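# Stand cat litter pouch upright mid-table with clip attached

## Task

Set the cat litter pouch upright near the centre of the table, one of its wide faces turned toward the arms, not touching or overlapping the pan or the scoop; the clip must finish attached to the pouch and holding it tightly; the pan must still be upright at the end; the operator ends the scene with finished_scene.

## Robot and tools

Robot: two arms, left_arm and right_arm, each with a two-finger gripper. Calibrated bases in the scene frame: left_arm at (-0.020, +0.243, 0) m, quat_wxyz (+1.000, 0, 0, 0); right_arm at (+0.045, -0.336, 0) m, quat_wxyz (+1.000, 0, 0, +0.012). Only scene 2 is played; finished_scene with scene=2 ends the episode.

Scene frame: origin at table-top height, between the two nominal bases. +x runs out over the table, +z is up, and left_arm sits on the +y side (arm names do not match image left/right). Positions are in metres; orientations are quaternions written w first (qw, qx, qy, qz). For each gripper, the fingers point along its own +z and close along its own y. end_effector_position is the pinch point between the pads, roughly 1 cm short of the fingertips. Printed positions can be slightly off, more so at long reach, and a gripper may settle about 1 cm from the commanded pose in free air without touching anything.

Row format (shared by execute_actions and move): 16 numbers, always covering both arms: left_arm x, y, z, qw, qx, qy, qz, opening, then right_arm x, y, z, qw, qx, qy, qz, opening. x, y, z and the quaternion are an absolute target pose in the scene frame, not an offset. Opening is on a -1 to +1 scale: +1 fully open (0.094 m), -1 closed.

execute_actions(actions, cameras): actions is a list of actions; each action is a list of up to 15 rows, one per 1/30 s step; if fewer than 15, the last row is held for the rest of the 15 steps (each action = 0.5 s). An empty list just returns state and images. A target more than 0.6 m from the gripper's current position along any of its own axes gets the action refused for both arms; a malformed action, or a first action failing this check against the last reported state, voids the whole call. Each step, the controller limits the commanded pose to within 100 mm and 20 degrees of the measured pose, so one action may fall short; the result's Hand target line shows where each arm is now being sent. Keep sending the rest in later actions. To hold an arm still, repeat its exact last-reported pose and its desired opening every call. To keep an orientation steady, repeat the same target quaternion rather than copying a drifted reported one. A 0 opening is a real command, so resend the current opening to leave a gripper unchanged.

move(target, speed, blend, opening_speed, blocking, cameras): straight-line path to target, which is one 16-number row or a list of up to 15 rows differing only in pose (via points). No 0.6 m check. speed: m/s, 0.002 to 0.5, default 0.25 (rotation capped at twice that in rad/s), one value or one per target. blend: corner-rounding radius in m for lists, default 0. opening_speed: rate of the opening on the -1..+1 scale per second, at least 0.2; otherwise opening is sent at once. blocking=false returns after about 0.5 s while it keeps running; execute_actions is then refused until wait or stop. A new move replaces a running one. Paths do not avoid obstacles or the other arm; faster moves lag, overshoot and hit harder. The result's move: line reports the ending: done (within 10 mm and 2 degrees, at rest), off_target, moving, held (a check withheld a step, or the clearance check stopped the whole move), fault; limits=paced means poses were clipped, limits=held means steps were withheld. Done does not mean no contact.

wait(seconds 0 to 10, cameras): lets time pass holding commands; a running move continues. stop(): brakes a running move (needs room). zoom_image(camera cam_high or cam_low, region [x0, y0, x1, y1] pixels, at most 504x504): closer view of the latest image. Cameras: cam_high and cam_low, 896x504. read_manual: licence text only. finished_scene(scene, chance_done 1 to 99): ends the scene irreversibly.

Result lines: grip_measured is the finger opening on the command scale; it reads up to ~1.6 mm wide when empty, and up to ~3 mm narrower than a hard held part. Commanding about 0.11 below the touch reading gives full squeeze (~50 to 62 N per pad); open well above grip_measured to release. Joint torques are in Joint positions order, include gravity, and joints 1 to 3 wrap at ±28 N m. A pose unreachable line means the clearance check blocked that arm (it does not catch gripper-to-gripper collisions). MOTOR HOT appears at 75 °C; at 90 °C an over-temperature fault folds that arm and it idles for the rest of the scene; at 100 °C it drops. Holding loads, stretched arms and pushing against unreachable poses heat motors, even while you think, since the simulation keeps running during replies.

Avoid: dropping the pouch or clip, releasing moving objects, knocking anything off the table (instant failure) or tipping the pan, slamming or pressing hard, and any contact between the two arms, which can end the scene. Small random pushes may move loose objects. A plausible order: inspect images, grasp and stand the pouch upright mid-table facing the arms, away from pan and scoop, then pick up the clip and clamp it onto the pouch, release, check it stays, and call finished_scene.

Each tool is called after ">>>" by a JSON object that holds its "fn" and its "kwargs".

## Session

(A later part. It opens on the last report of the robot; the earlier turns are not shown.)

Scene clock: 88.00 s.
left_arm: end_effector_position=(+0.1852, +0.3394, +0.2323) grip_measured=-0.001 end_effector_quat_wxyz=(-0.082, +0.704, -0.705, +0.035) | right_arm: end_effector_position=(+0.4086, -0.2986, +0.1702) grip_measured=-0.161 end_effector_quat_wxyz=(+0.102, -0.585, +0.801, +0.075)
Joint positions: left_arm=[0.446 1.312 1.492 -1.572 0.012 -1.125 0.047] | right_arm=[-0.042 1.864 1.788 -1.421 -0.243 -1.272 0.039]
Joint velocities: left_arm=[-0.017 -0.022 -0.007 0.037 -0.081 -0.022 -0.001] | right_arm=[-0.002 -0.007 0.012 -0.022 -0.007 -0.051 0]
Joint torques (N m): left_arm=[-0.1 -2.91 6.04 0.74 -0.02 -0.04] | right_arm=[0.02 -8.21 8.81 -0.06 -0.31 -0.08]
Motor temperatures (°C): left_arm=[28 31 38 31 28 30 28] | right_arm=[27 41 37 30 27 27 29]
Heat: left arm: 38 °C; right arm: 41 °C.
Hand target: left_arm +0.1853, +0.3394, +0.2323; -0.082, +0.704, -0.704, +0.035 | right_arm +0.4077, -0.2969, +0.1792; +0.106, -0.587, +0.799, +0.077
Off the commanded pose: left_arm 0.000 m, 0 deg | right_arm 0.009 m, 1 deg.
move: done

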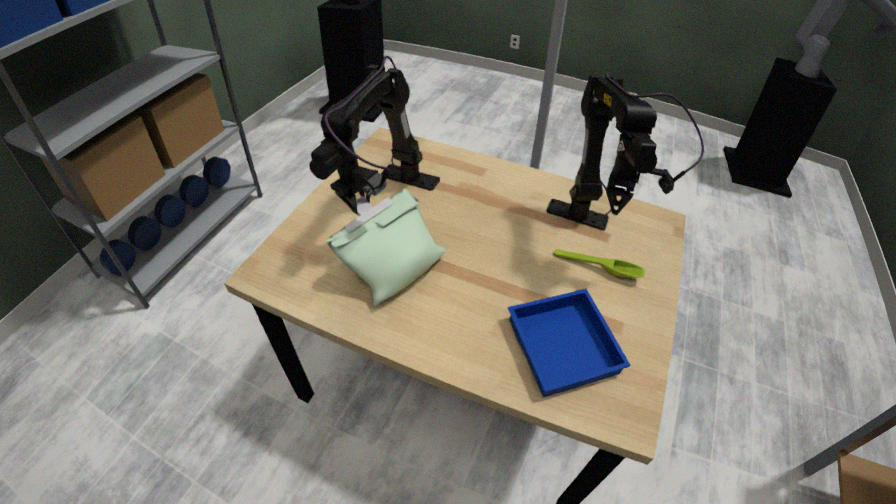

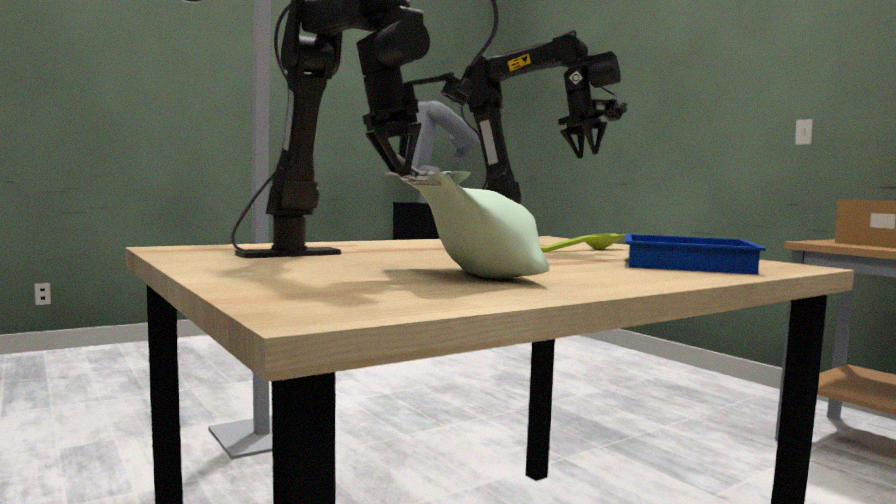

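>>> {"fn": "move", "kwargs": {"target": [0.1853, 0.3394, 0.2323, -0.082, 0.704, -0.704, 0.035, 0.0, 0.4107, -0.2906, 0.1900, 0.0703, -0.5898, 0.8028, 0.0516, -0.185], "speed": 0.04, "cameras": ["cam_high", "cam_low"]}}

>>> {"fn": "zoom_image", "kwargs": {"camera": "cam_low", "region": [370, 130, 560, 290]}}

>>> {"fn": "zoom_image", "kwargs": {"camera": "cam_low", "region": [380, 140, 470, 200]}}

>>> {"fn": "zoom_image", "kwargs": {"camera": "cam_high", "region": [310, 170, 460, 310]}}

Scene clock: 96.70 s.
left_arm: end_effector_position=(+0.1852, +0.3394, +0.2323) grip_measured=-0.001 end_effector_quat_wxyz=(-0.082, +0.704, -0.705, +0.035) | right_arm: end_effector_position=(+0.4111, -0.2915, +0.1780) grip_measured=-0.161 end_effector_quat_wxyz=(+0.066, -0.587, +0.805, +0.053)
Joint positions: left_arm=[0.446 1.312 1.492 -1.572 0.012 -1.125 0.047] | right_arm=[0.016 1.918 1.905 -1.508 -0.162 -1.217 0.039]
Joint velocities: left_arm=[-0.012 -0.002 -0.017 0.037 -0.066 -0.037 -0.001] | right_arm=[0.002 -0.002 -0.017 -0.051 -0.037 0.051 0]
Joint torques (N m): left_arm=[0.08 -2.77 5.9 0.81 0 0] | right_arm=[0.1 -8.99 9.57 -0.09 -0.22 -0.07]
Motor temperatures (°C): left_arm=[28 31 38 31 28 30 28] | right_arm=[27 40 39 30 26 27 29]
Heat: left arm: 38 °C; right arm: 40 °C.
Hand target: left_arm +0.1853, +0.3394, +0.2323; -0.082, +0.704, -0.704, +0.035 | right_arm +0.4103, -0.2904, +0.1893; +0.071, -0.590, +0.803, +0.052
Off the commanded pose: left_arm 0.000 m, 0 deg | right_arm 0.012 m, 1 deg.
move: off_target (right_arm)

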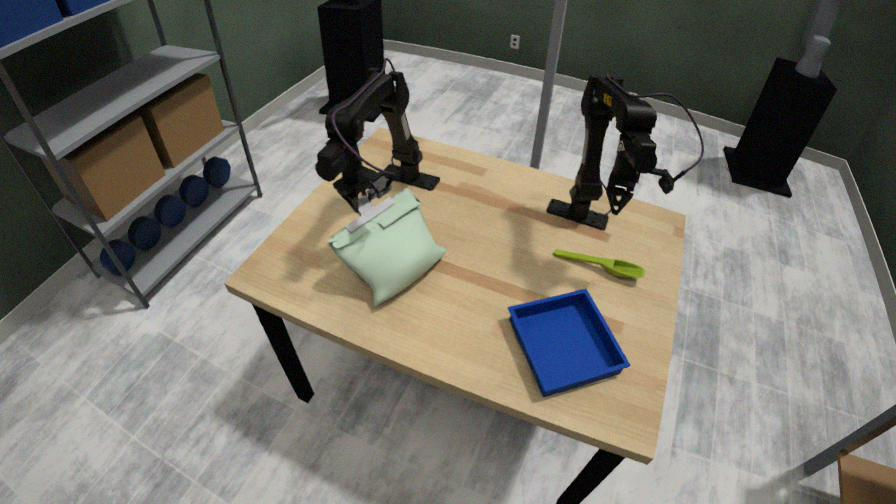

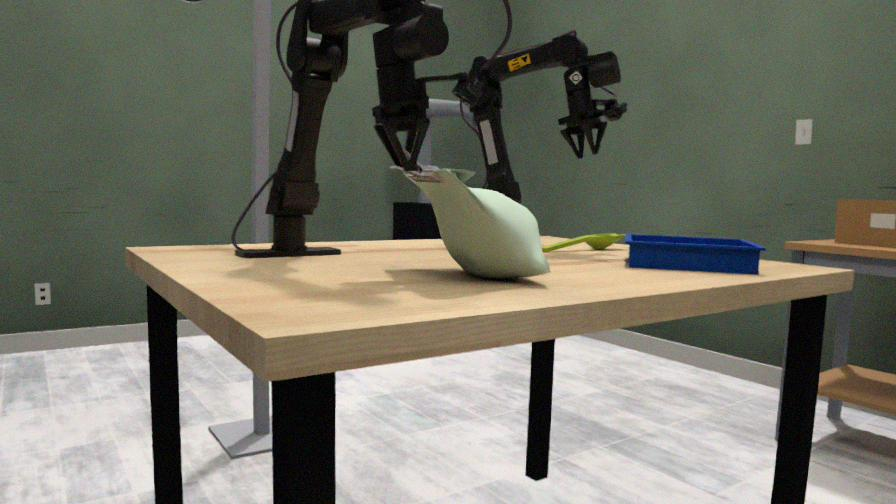

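Scaled by 2.653.

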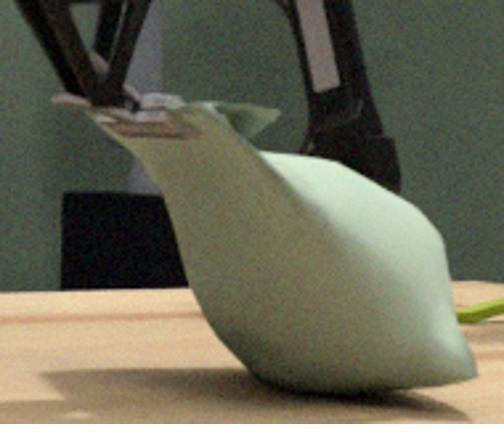

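Scaled by 5.600.

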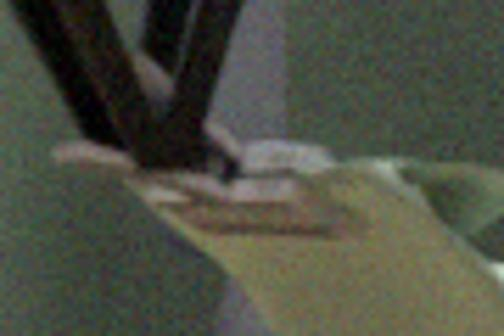

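Scaled by 3.360.

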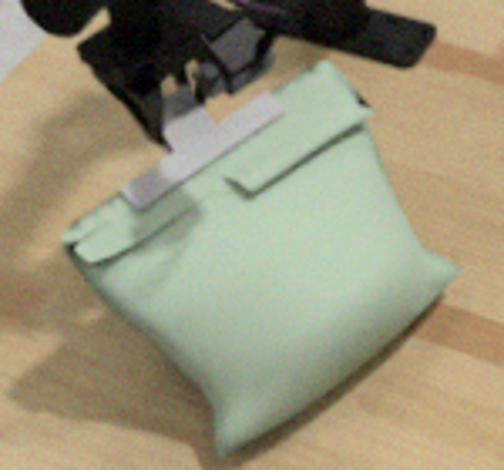

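>>> {"fn": "move", "kwargs": {"target": [0.1853, 0.3394, 0.2323, -0.082, 0.704, -0.704, 0.035, 0.0, 0.4160, -0.2735, 0.2010, 0.0351, -0.5914, 0.8051, 0.0258, -0.185], "speed": 0.03, "cameras": ["cam_high", "cam_low"]}}

>>> {"fn": "zoom_image", "kwargs": {"camera": "cam_low", "region": [370, 130, 560, 290]}}

>>> {"fn": "zoom_image", "kwargs": {"camera": "cam_low", "region": [380, 140, 470, 200]}}

>>> {"fn": "zoom_image", "kwargs": {"camera": "cam_high", "region": [310, 170, 460, 310]}}

Scene clock: 98.90 s.
left_arm: end_effector_position=(+0.1852, +0.3394, +0.2323) grip_measured=-0.001 end_effector_quat_wxyz=(-0.082, +0.704, -0.705, +0.035) | right_arm: end_effector_position=(+0.4118, -0.2731, +0.1888) grip_measured=-0.161 end_effector_quat_wxyz=(+0.051, -0.590, +0.805, +0.022)
Joint positions: left_arm=[0.446 1.312 1.492 -1.572 0.012 -1.125 0.047] | right_arm=[0.101 1.93 1.972 -1.544 -0.088 -1.138 0.039]
Joint velocities: left_arm=[-0.007 0.017 -0.002 -0.022 -0.051 0.007 0] | right_arm=[-0.007 0.002 -0.017 -0.022 -0.007 0.066 0]
Joint torques (N m): left_arm=[-0.08 -2.74 6.02 0.73 -0.03 0.01] | right_arm=[0.05 -8.87 9.44 0.08 -0.03 0.01]
Motor temperatures (°C): left_arm=[28 31 38 31 28 30 28] | right_arm=[27 40 39 29 26 27 29]
Heat: left arm: 38 °C; right arm: 40 °C.
Hand target: left_arm +0.1853, +0.3394, +0.2323; -0.082, +0.704, -0.704, +0.035 | right_arm +0.4154, -0.2732, +0.2002; +0.062, -0.590, +0.805, +0.012
Off the commanded pose: left_arm 0.000 m, 0 deg | right_arm 0.013 m, 2 deg.
joint sent to its limit (right arm) — joint 4 (wrist pitch), lower limit. The joint targets are off in orientation, not in position.
move: off_target (right_arm)

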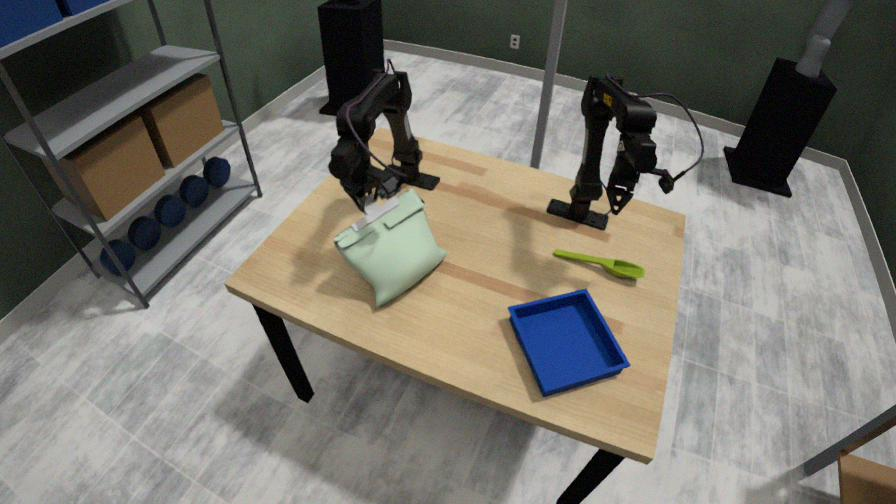

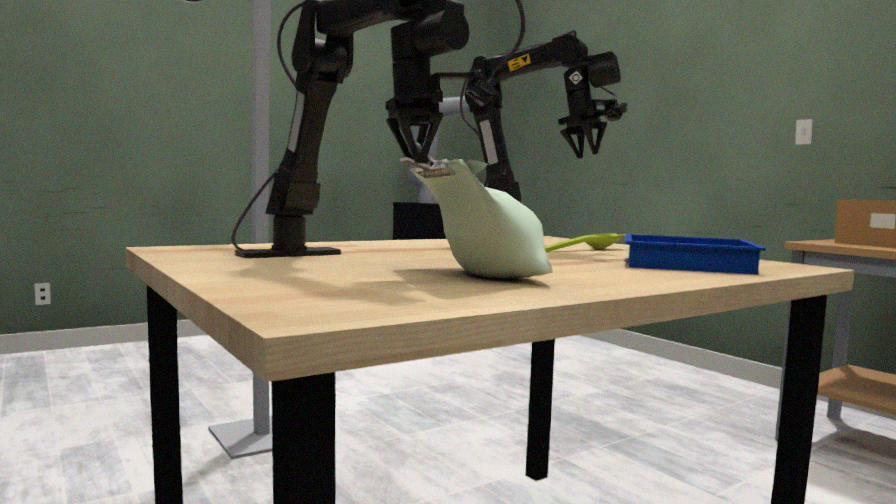

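Scaled by 2.653.

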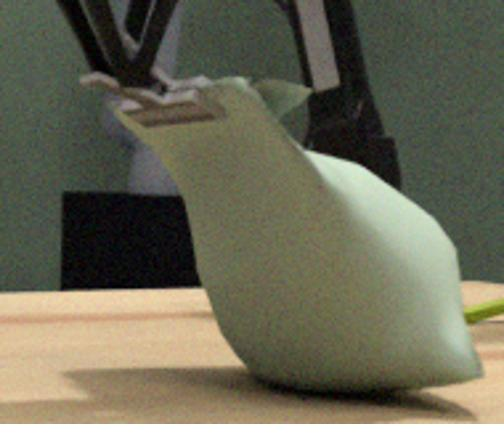

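Scaled by 5.600.

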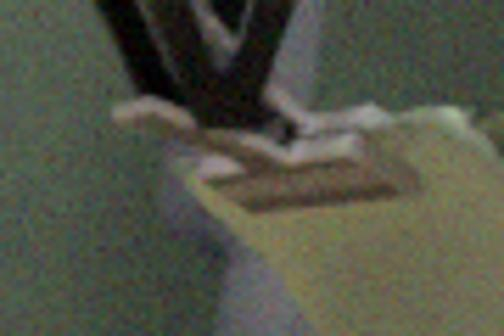

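Scaled by 3.360.

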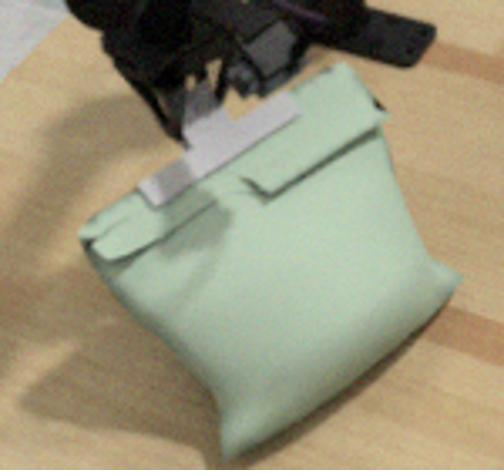

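>>> {"fn": "zoom_image", "kwargs": {"camera": "cam_low", "region": [440, 210, 580, 300]}}

>>> {"fn": "zoom_image", "kwargs": {"camera": "cam_high", "region": [350, 230, 460, 320]}}

Scaled by 3.600.

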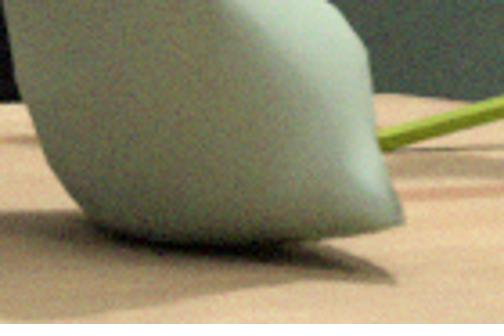

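Scaled by 4.582.

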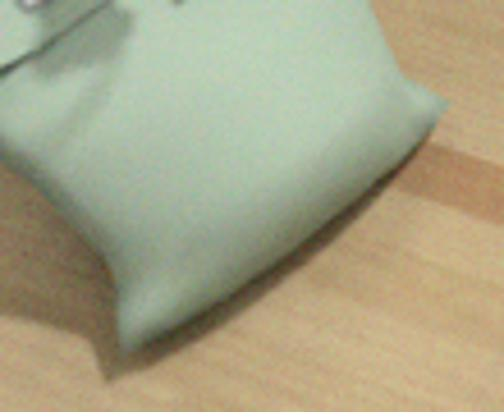

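>>> {"fn": "move", "kwargs": {"target": [0.1853, 0.3394, 0.2323, -0.082, 0.704, -0.704, 0.035, 0.0, 0.4240, -0.2500, 0.2090, 0.0351, -0.5914, 0.8051, 0.0258, -0.185], "speed": 0.03, "cameras": ["cam_high", "cam_low"]}}

>>> {"fn": "zoom_image", "kwargs": {"camera": "cam_low", "region": [370, 130, 560, 290]}}

>>> {"fn": "zoom_image", "kwargs": {"camera": "cam_low", "region": [380, 140, 470, 200]}}

>>> {"fn": "zoom_image", "kwargs": {"camera": "cam_high", "region": [310, 170, 460, 310]}}

Scene clock: 101.27 s.
left_arm: end_effector_position=(+0.1852, +0.3394, +0.2323) grip_measured=-0.001 end_effector_quat_wxyz=(-0.082, +0.704, -0.705, +0.035) | right_arm: end_effector_position=(+0.4168, -0.2521, +0.1950) grip_measured=-0.161 end_effector_quat_wxyz=(+0.058, -0.591, +0.805, +0.016)
Joint positions: left_arm=[0.446 1.312 1.492 -1.572 0.012 -1.125 0.047] | right_arm=[0.158 1.956 2.033 -1.558 -0.079 -1.082 0.039]
Joint velocities: left_arm=[-0.002 -0.007 -0.017 -0.022 -0.066 0.037 0] | right_arm=[0.007 0.007 -0.002 0.11 -0.066 -0.022 0]
Joint torques (N m): left_arm=[-0.06 -3.03 6.01 0.79 0 -0.02] | right_arm=[0.02 -9.46 9.78 0.27 -0.05 0.05]
Motor temperatures (°C): left_arm=[28 31 38 31 28 30 28] | right_arm=[27 40 39 29 26 27 29]
Heat: left arm: 38 °C; right arm: 40 °C.
Hand target: left_arm +0.1853, +0.3394, +0.2323; -0.082, +0.704, -0.704, +0.035 | right_arm +0.4232, -0.2501, +0.2087; +0.079, -0.589, +0.804, +0.006
Off the commanded pose: left_arm 0.000 m, 0 deg | right_arm 0.016 m, 3 deg.
joint sent to its limit (right arm) — joint 4 (wrist pitch), lower limit. The joint targets are off in orientation, not in position.
move: off_target (right_arm)

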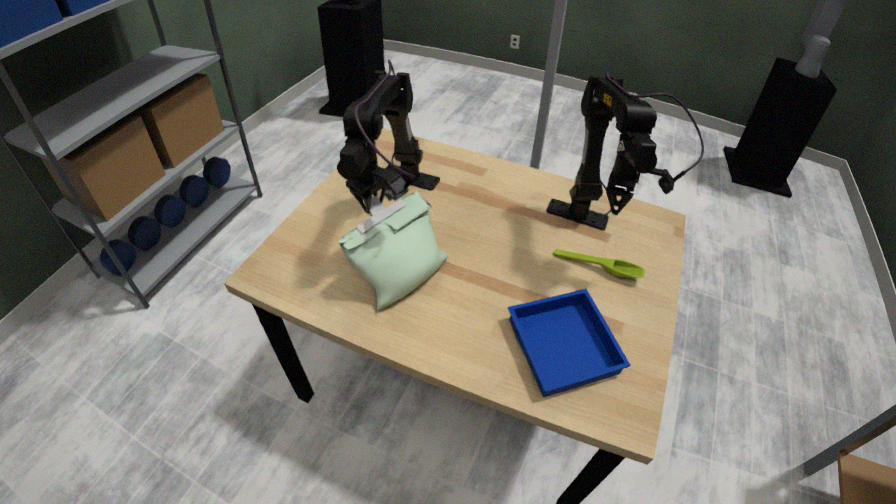

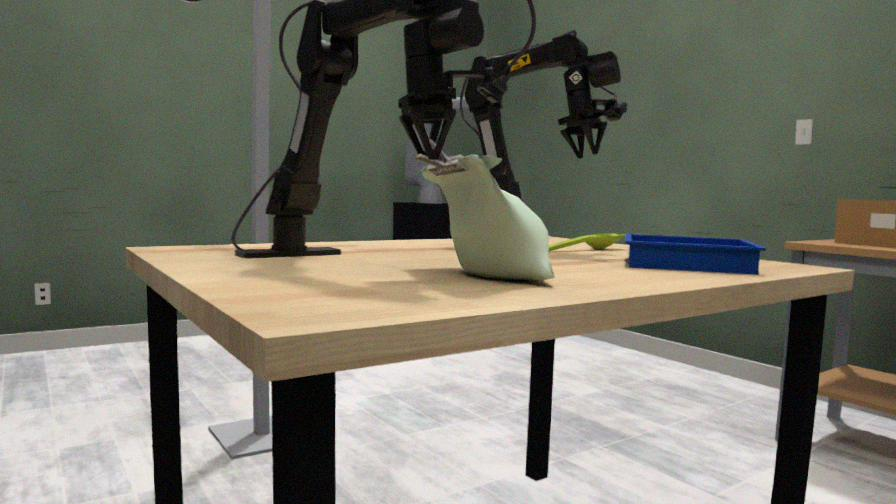

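Scaled by 2.653.

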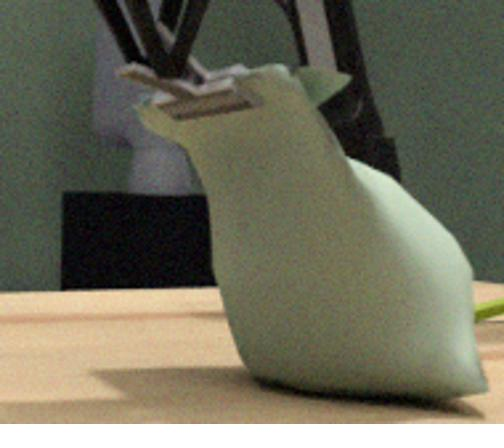

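Scaled by 5.600.

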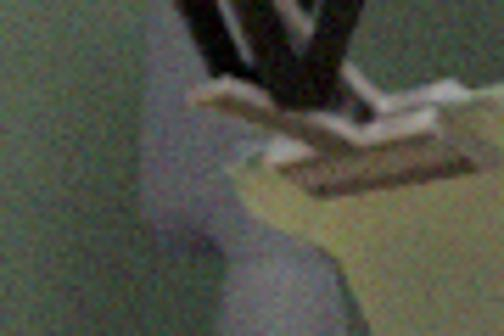

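Scaled by 3.360.

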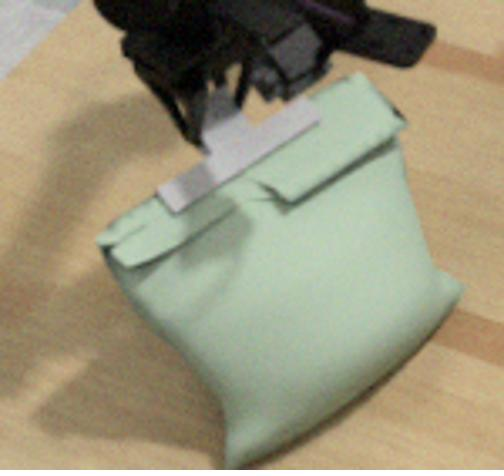

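>>> {"fn": "move", "kwargs": {"target": [0.1853, 0.3394, 0.2323, -0.082, 0.704, -0.704, 0.035, 0.0, 0.4330, -0.2290, 0.2110, 0.0351, -0.5914, 0.8051, 0.0258, -0.185], "speed": 0.03, "cameras": ["cam_high", "cam_low"]}}

>>> {"fn": "zoom_image", "kwargs": {"camera": "cam_low", "region": [370, 130, 560, 290]}}

>>> {"fn": "zoom_image", "kwargs": {"camera": "cam_low", "region": [400, 130, 490, 190]}}

>>> {"fn": "zoom_image", "kwargs": {"camera": "cam_high", "region": [310, 170, 460, 310]}}

Scene clock: 103.60 s.
left_arm: end_effector_position=(+0.1852, +0.3394, +0.2323) grip_measured=-0.001 end_effector_quat_wxyz=(-0.082, +0.704, -0.705, +0.035) | right_arm: end_effector_position=(+0.4221, -0.2341, +0.1992) grip_measured=-0.161 end_effector_quat_wxyz=(+0.062, -0.592, +0.804, +0.014)
Joint positions: left_arm=[0.446 1.312 1.492 -1.572 0.012 -1.125 0.047] | right_arm=[0.203 1.993 2.102 -1.577 -0.074 -1.038 0.039]
Joint velocities: left_arm=[-0.022 -0.007 -0.007 0.037 -0.037 0.095 0.001] | right_arm=[-0.002 0.007 -0.002 0.007 -0.051 0.051 0]
Joint torques (N m): left_arm=[-0.02 -2.65 6.19 0.74 0.01 -0.03] | right_arm=[0.51 -9.52 9.28 0.46 -0.15 0.12]
Motor temperatures (°C): left_arm=[28 31 38 31 28 30 28] | right_arm=[27 40 39 30 26 27 29]
Heat: left arm: 38 °C; right arm: 40 °C.
Hand target: left_arm +0.1853, +0.3394, +0.2323; -0.082, +0.704, -0.704, +0.035 | right_arm +0.4323, -0.2292, +0.2107; +0.089, -0.589, +0.803, +0.004
Off the commanded pose: left_arm 0.000 m, 0 deg | right_arm 0.017 m, 3 deg.
joint read past its limit (right arm) — joint 4 (wrist pitch), lower limit.
joint sent to its limit (right arm) — joint 4 (wrist pitch), lower limit. The joint targets are off in orientation, not in position.
move: off_target (right_arm)

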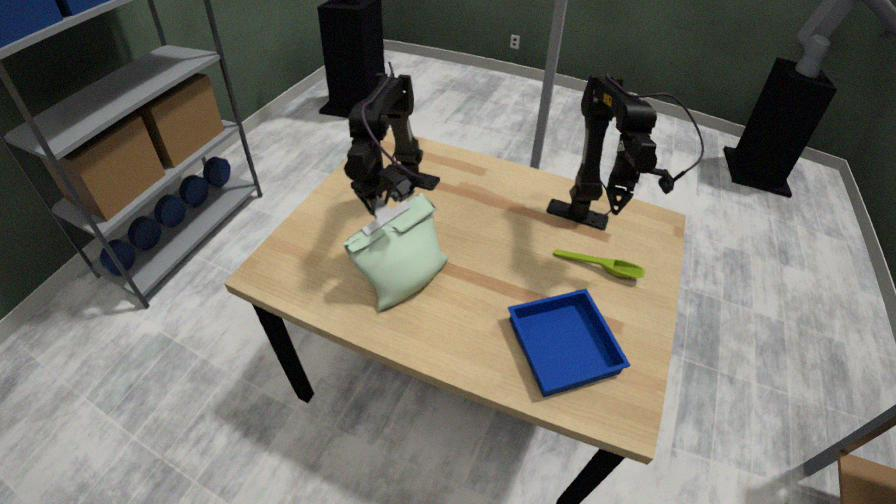

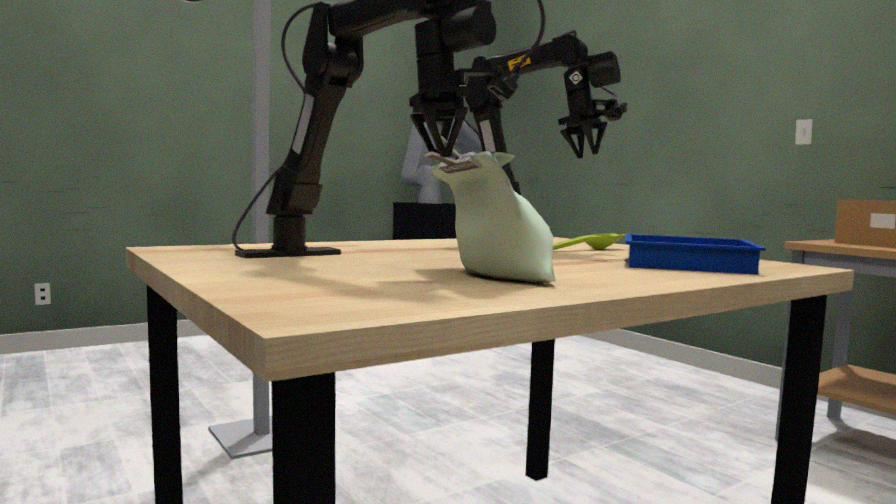

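Scaled by 2.653.

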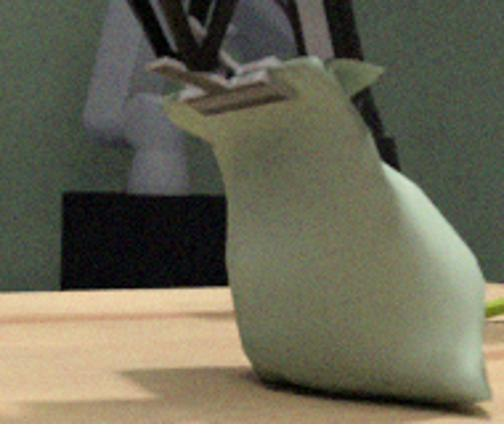

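Scaled by 5.600.

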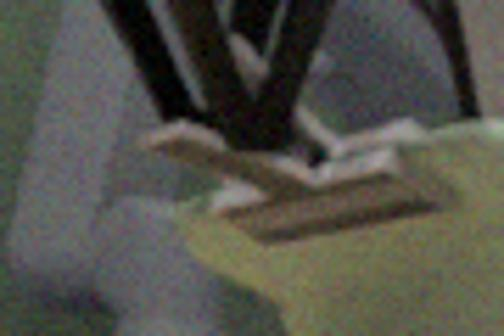

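Scaled by 3.360.

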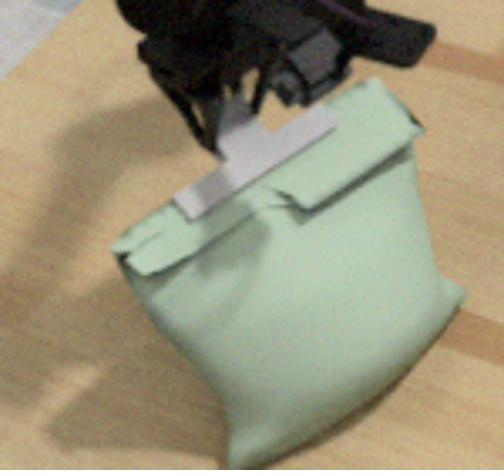

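>>> {"fn": "move", "kwargs": {"target": [0.1853, 0.3394, 0.2323, -0.082, 0.704, -0.704, 0.035, 0.0, 0.4400, -0.2120, 0.2120, 0.0351, -0.5914, 0.8051, 0.0258, -0.185], "speed": 0.03, "cameras": ["cam_high", "cam_low"]}}

>>> {"fn": "zoom_image", "kwargs": {"camera": "cam_low", "region": [370, 130, 560, 290]}}

>>> {"fn": "zoom_image", "kwargs": {"camera": "cam_low", "region": [400, 130, 490, 190]}}

>>> {"fn": "zoom_image", "kwargs": {"camera": "cam_high", "region": [310, 170, 460, 310]}}

Scene clock: 108.13 s.
left_arm: end_effector_position=(+0.1852, +0.3394, +0.2323) grip_measured=-0.001 end_effector_quat_wxyz=(-0.082, +0.704, -0.705, +0.035) | right_arm: end_effector_position=(+0.4269, -0.2194, +0.2014) grip_measured=-0.162 end_effector_quat_wxyz=(+0.066, -0.593, +0.803, +0.012)
Joint positions: left_arm=[0.446 1.312 1.492 -1.572 0.012 -1.125 0.047] | right_arm=[0.238 2.026 2.16 -1.59 -0.07 -1.006 0.039]
Joint velocities: left_arm=[-0.022 -0.012 -0.022 -0.007 -0.037 -0.007 -0.001] | right_arm=[-0.007 -0.007 0.022 -0.037 0.007 0.007 -0.001]
Joint torques (N m): left_arm=[-0.13 -2.96 6.01 0.75 0 0] | right_arm=[0.64 -8.9 9.22 0.58 -0.16 0.12]
Motor temperatures (°C): left_arm=[28 31 39 31 28 30 28] | right_arm=[27 40 40 30 26 27 29]
Heat: left arm: 39 °C; right arm: 40 °C.
Hand target: left_arm +0.1853, +0.3394, +0.2323; -0.082, +0.704, -0.704, +0.035 | right_arm +0.4394, -0.2123, +0.2117; +0.097, -0.588, +0.803, +0.003
Off the commanded pose: left_arm 0.000 m, 0 deg | right_arm 0.018 m, 4 deg.
joint read past its limit (right arm) — joint 4 (wrist pitch), lower limit.
joint sent to its limit (right arm) — joint 4 (wrist pitch), lower limit. The joint targets are off in orientation, not in position.
move: off_target (right_arm)

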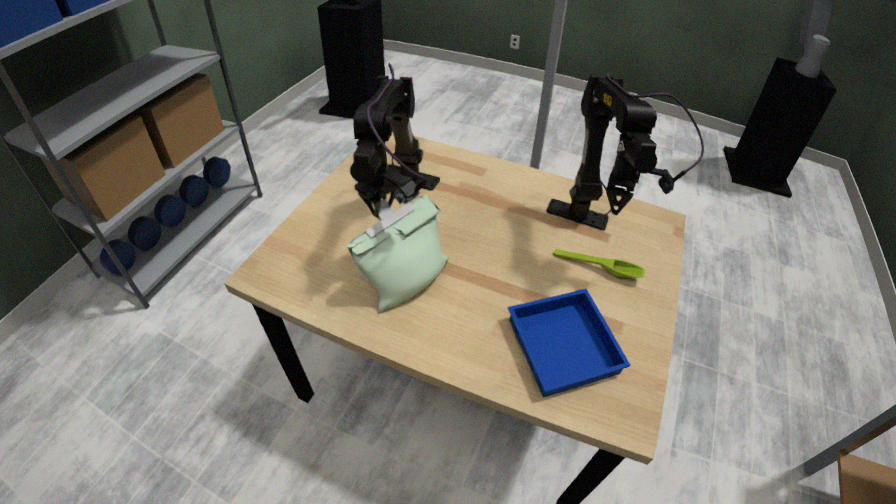

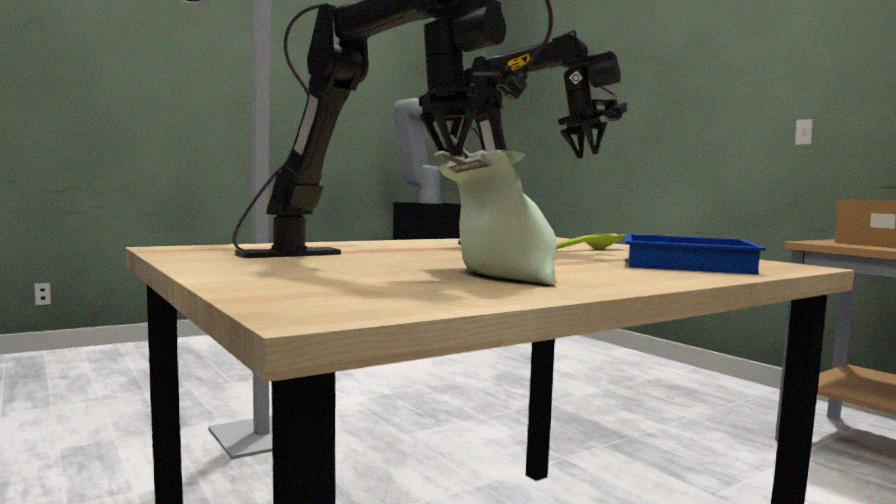

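Scaled by 2.653.

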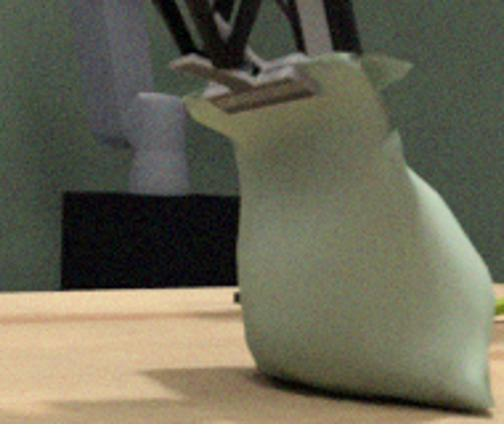

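Scaled by 5.600.

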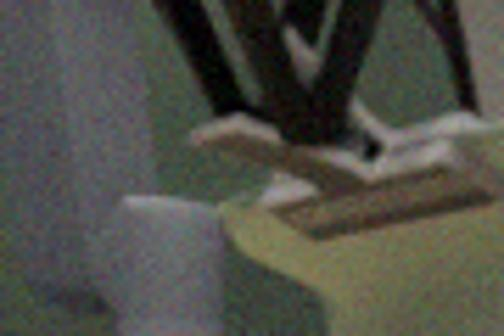

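Scaled by 3.360.

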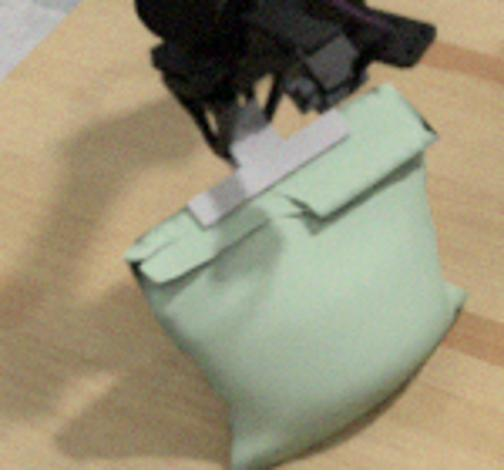

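>>> {"fn": "move", "kwargs": {"target": [0.1853, 0.3394, 0.2323, -0.082, 0.704, -0.704, 0.035, 0.0, 0.4290, -0.2175, 0.2040, 0.0703, -0.5920, 0.8030, 0.0100, -0.18], "speed": 0.03, "cameras": ["cam_high", "cam_low"]}}

>>> {"fn": "zoom_image", "kwargs": {"camera": "cam_low", "region": [370, 130, 560, 290]}}

Scene clock: 110.13 s.
left_arm: end_effector_position=(+0.1852, +0.3394, +0.2323) grip_measured=-0.001 end_effector_quat_wxyz=(-0.082, +0.704, -0.705, +0.035) | right_arm: end_effector_position=(+0.4257, -0.2209, +0.1986) grip_measured=-0.162 end_effector_quat_wxyz=(+0.060, -0.592, +0.803, +0.010)
Joint positions: left_arm=[0.446 1.312 1.492 -1.572 0.012 -1.125 0.047] | right_arm=[0.238 2.026 2.149 -1.59 -0.063 -1.005 0.039]
Joint velocities: left_arm=[-0.027 -0.012 0.002 -0.066 0.066 -0.007 -0.001] | right_arm=[-0.022 0.002 -0.012 -0.066 -0.007 -0.037 0.003]
Joint torques (N m): left_arm=[0.05 -2.7 6.01 0.77 -0.04 -0.01] | right_arm=[0.39 -11.08 4.83 0.62 -0.17 0.04]
Motor temperatures (°C): left_arm=[28 31 39 31 28 30 28] | right_arm=[27 40 39 30 26 27 29]
Heat: left arm: 39 °C; right arm: 40 °C.
Hand target: left_arm +0.1853, +0.3394, +0.2323; -0.082, +0.704, -0.704, +0.035 | right_arm +0.4289, -0.2176, +0.2037; +0.078, -0.591, +0.803, +0.007
Off the commanded pose: left_arm 0.000 m, 0 deg | right_arm 0.007 m, 1 deg.
joint read past its limit (right arm) — joint 4 (wrist pitch), lower limit.
joint sent to its limit (right arm) — joint 4 (wrist pitch), lower limit. The joint targets still meet the commanded pose.
move: done

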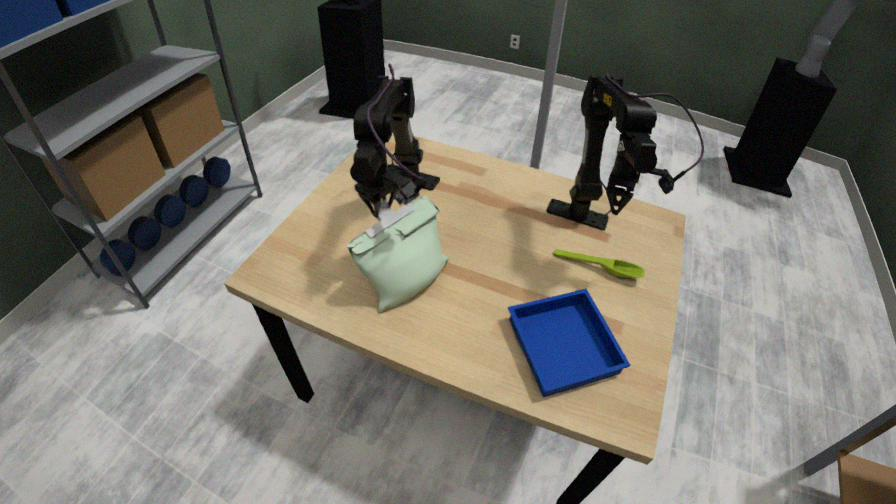

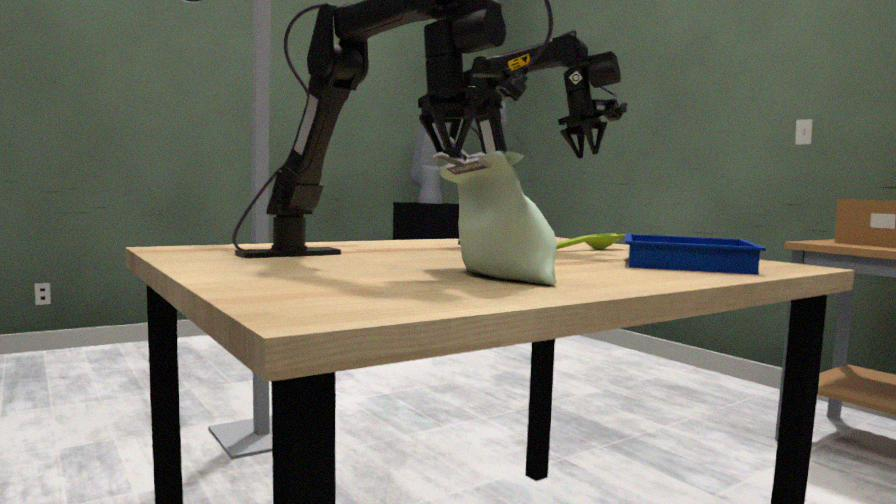

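Scaled by 2.653.

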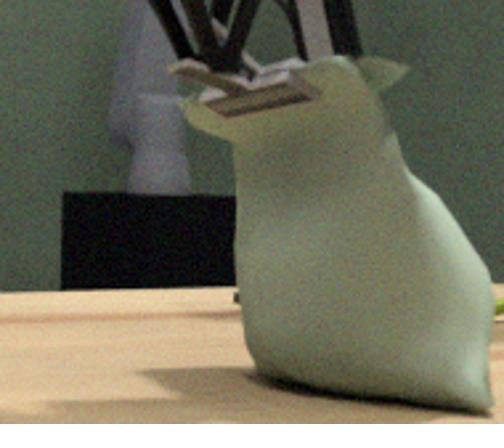

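>>> {"fn": "move", "kwargs": {"target": [0.1853, 0.3394, 0.2323, -0.082, 0.704, -0.704, 0.035, 0.0, 0.4280, -0.2185, 0.2020, 0.0703, -0.5920, 0.8030, 0.0100, -0.10], "speed": 0.03, "opening_speed": 0.2, "cameras": ["cam_high", "cam_low"]}}

>>> {"fn": "zoom_image", "kwargs": {"camera": "cam_low", "region": [370, 130, 560, 290]}}

>>> {"fn": "zoom_image", "kwargs": {"camera": "cam_high", "region": [330, 180, 450, 270]}}

Scene clock: 111.00 s.
left_arm: end_effector_position=(+0.1852, +0.3394, +0.2323) grip_measured=-0.001 end_effector_quat_wxyz=(-0.082, +0.704, -0.705, +0.035) | right_arm: end_effector_position=(+0.4275, -0.2207, +0.1988) grip_measured=-0.100 end_effector_quat_wxyz=(+0.063, -0.592, +0.803, +0.008)
Joint positions: left_arm=[0.446 1.312 1.492 -1.572 0.012 -1.125 0.047] | right_arm=[0.238 2.026 2.149 -1.583 -0.061 -1.005 0.042]
Joint velocities: left_arm=[0.007 -0.017 -0.007 -0.007 0.022 0.007 0] | right_arm=[-0.007 -0.012 0.002 -0.066 -0.037 -0.007 -0.001]
Joint torques (N m): left_arm=[-0.01 -2.85 5.87 0.81 -0.04 -0.03] | right_arm=[-0.14 -10.96 4.3 0.56 -0.15 0]
Motor temperatures (°C): left_arm=[28 31 39 31 28 30 28] | right_arm=[27 40 39 30 26 27 29]
Heat: left arm: 39 °C; right arm: 40 °C.
Hand target: left_arm +0.1853, +0.3394, +0.2323; -0.082, +0.704, -0.704, +0.035 | right_arm +0.4280, -0.2185, +0.2018; +0.075, -0.592, +0.802, +0.008
Off the commanded pose: left_arm 0.000 m, 0 deg | right_arm 0.004 m, 1 deg.
joint read past its limit (right arm) — joint 4 (wrist pitch), lower limit.
joint sent to its limit (right arm) — joint 4 (wrist pitch), lower limit. The joint targets still meet the commanded pose.
move: done

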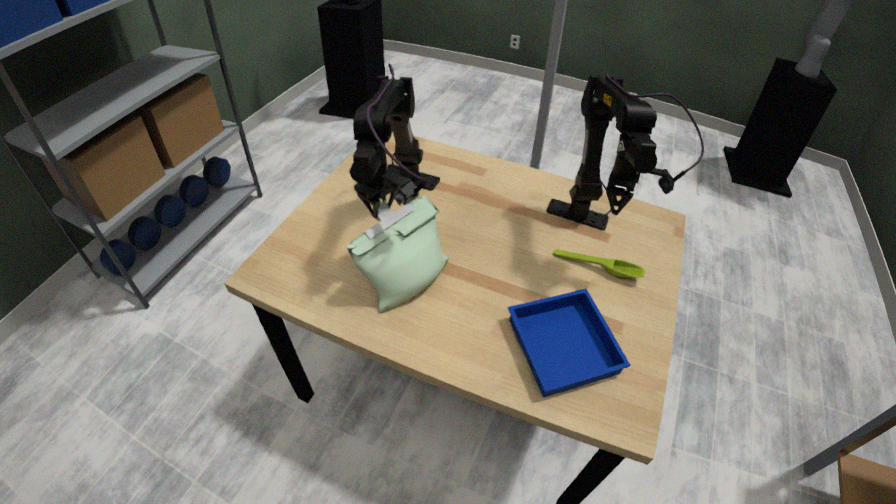

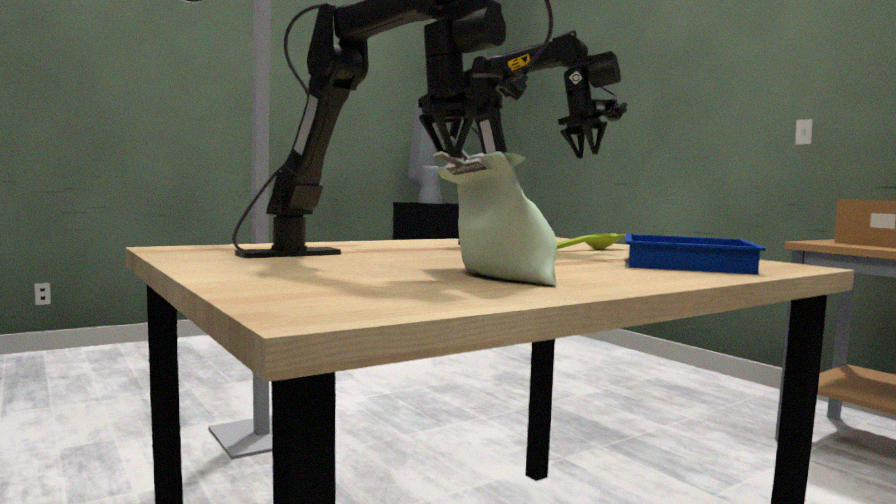

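Scaled by 2.653.

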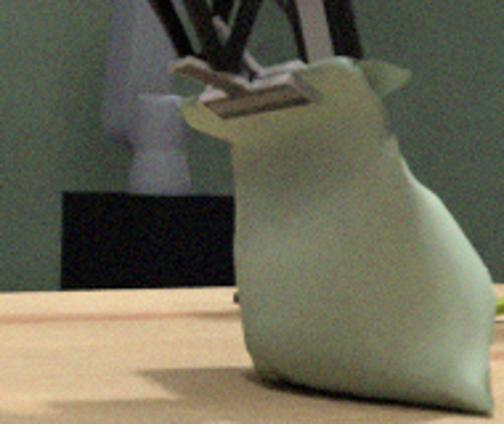

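Scaled by 4.200.

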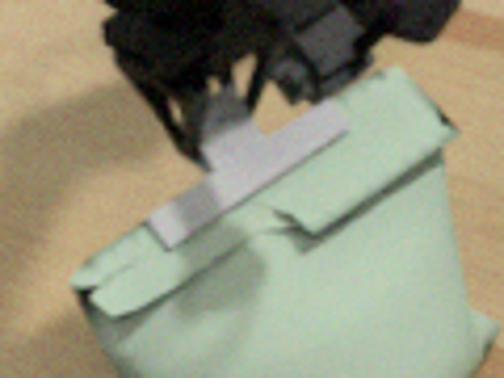

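>>> {"fn": "execute_actions", "kwargs": {"actions": []}}

>>> {"fn": "zoom_image", "kwargs": {"camera": "cam_high", "region": [380, 160, 640, 340]}}

>>> {"fn": "zoom_image", "kwargs": {"camera": "cam_low", "region": [380, 160, 640, 340]}}

Scene clock: 111.57 s.
left_arm: end_effector_position=(+0.1852, +0.3394, +0.2323) grip_measured=-0.001 end_effector_quat_wxyz=(-0.082, +0.704, -0.705, +0.035) | right_arm: end_effector_position=(+0.4275, -0.2207, +0.1988) grip_measured=-0.100 end_effector_quat_wxyz=(+0.063, -0.592, +0.803, +0.008)
Joint positions: left_arm=[0.446 1.312 1.492 -1.572 0.012 -1.125 0.047] | right_arm=[0.238 2.026 2.149 -1.583 -0.061 -1.005 0.042]
Joint velocities: left_arm=[0.002 -0.012 -0.002 -0.051 0.007 -0.022 0.001] | right_arm=[-0.007 0.012 0.002 -0.022 -0.066 -0.022 -0.001]
Joint torques (N m): left_arm=[-0.17 -2.86 6.09 0.74 0 0.03] | right_arm=[0.17 -10.99 4.48 0.55 -0.18 0]
Motor temperatures (°C): left_arm=[28 31 39 31 28 30 28] | right_arm=[27 40 39 30 26 27 29]
Heat: left arm: 39 °C; right arm: 40 °C.
Hand target: left_arm +0.1853, +0.3394, +0.2323; -0.082, +0.704, -0.704, +0.035 | right_arm +0.4280, -0.2185, +0.2018; +0.075, -0.592, +0.802, +0.008
Tool commands: left_gripper/opening=+0.0 right_gripper/opening=-0.1
Off the commanded pose: left_arm 0.000 m, 0 deg | right_arm 0.004 m, 1 deg.
joint read past its limit (right arm) — joint 4 (wrist pitch), lower limit.

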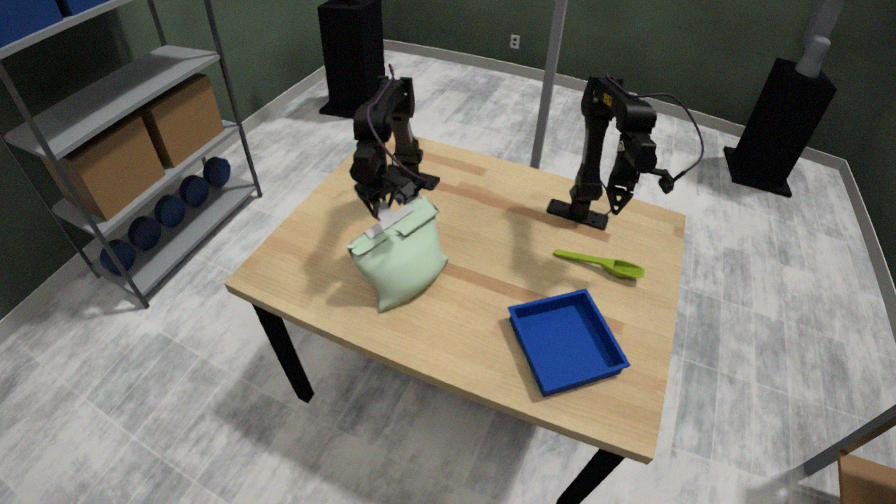

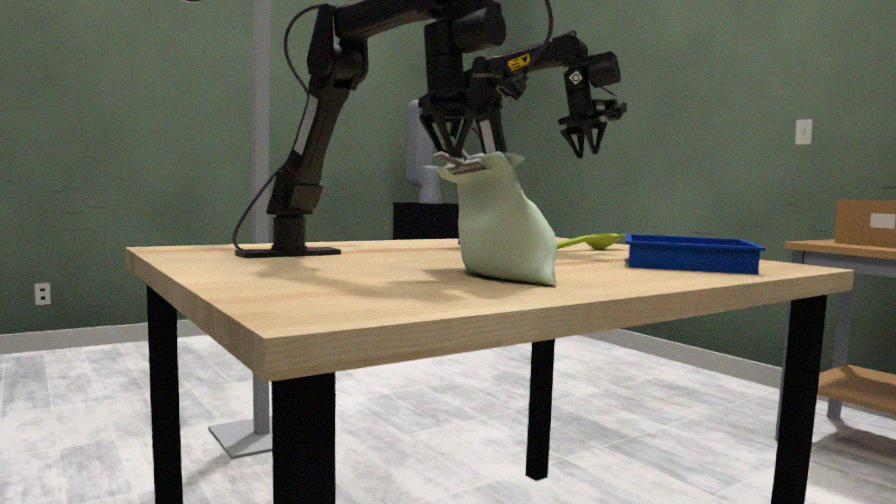

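Scaled by 1.938.

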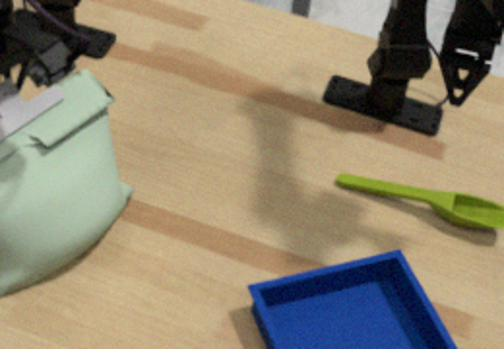

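Scaled by 1.938.

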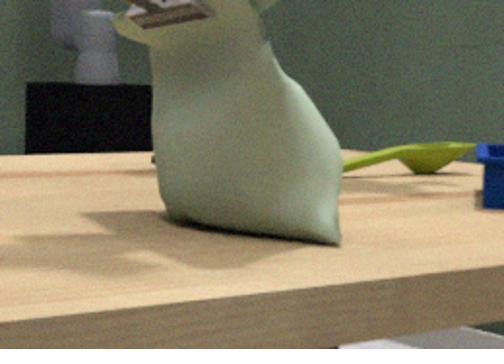

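>>> {"fn": "zoom_image", "kwargs": {"camera": "cam_high", "region": [330, 160, 460, 320]}}

>>> {"fn": "zoom_image", "kwargs": {"camera": "cam_low", "region": [400, 120, 580, 300]}}

Scaled by 3.150.

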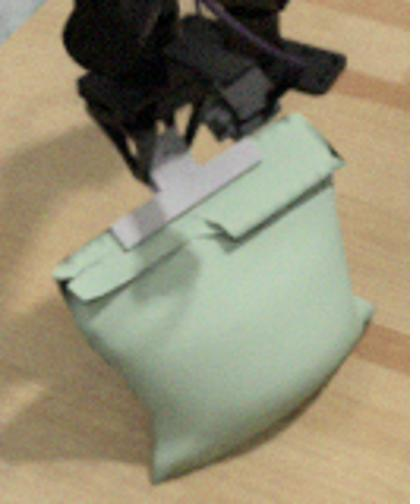

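Scaled by 2.800.

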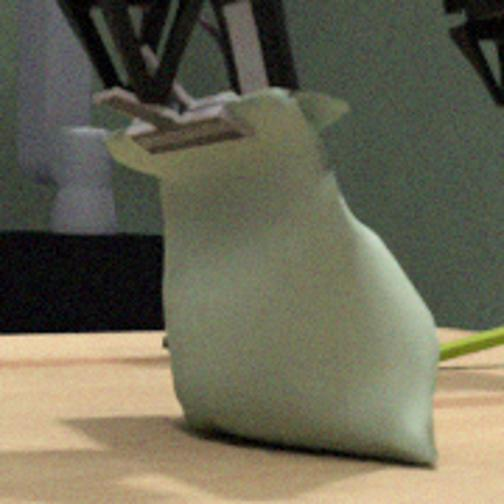

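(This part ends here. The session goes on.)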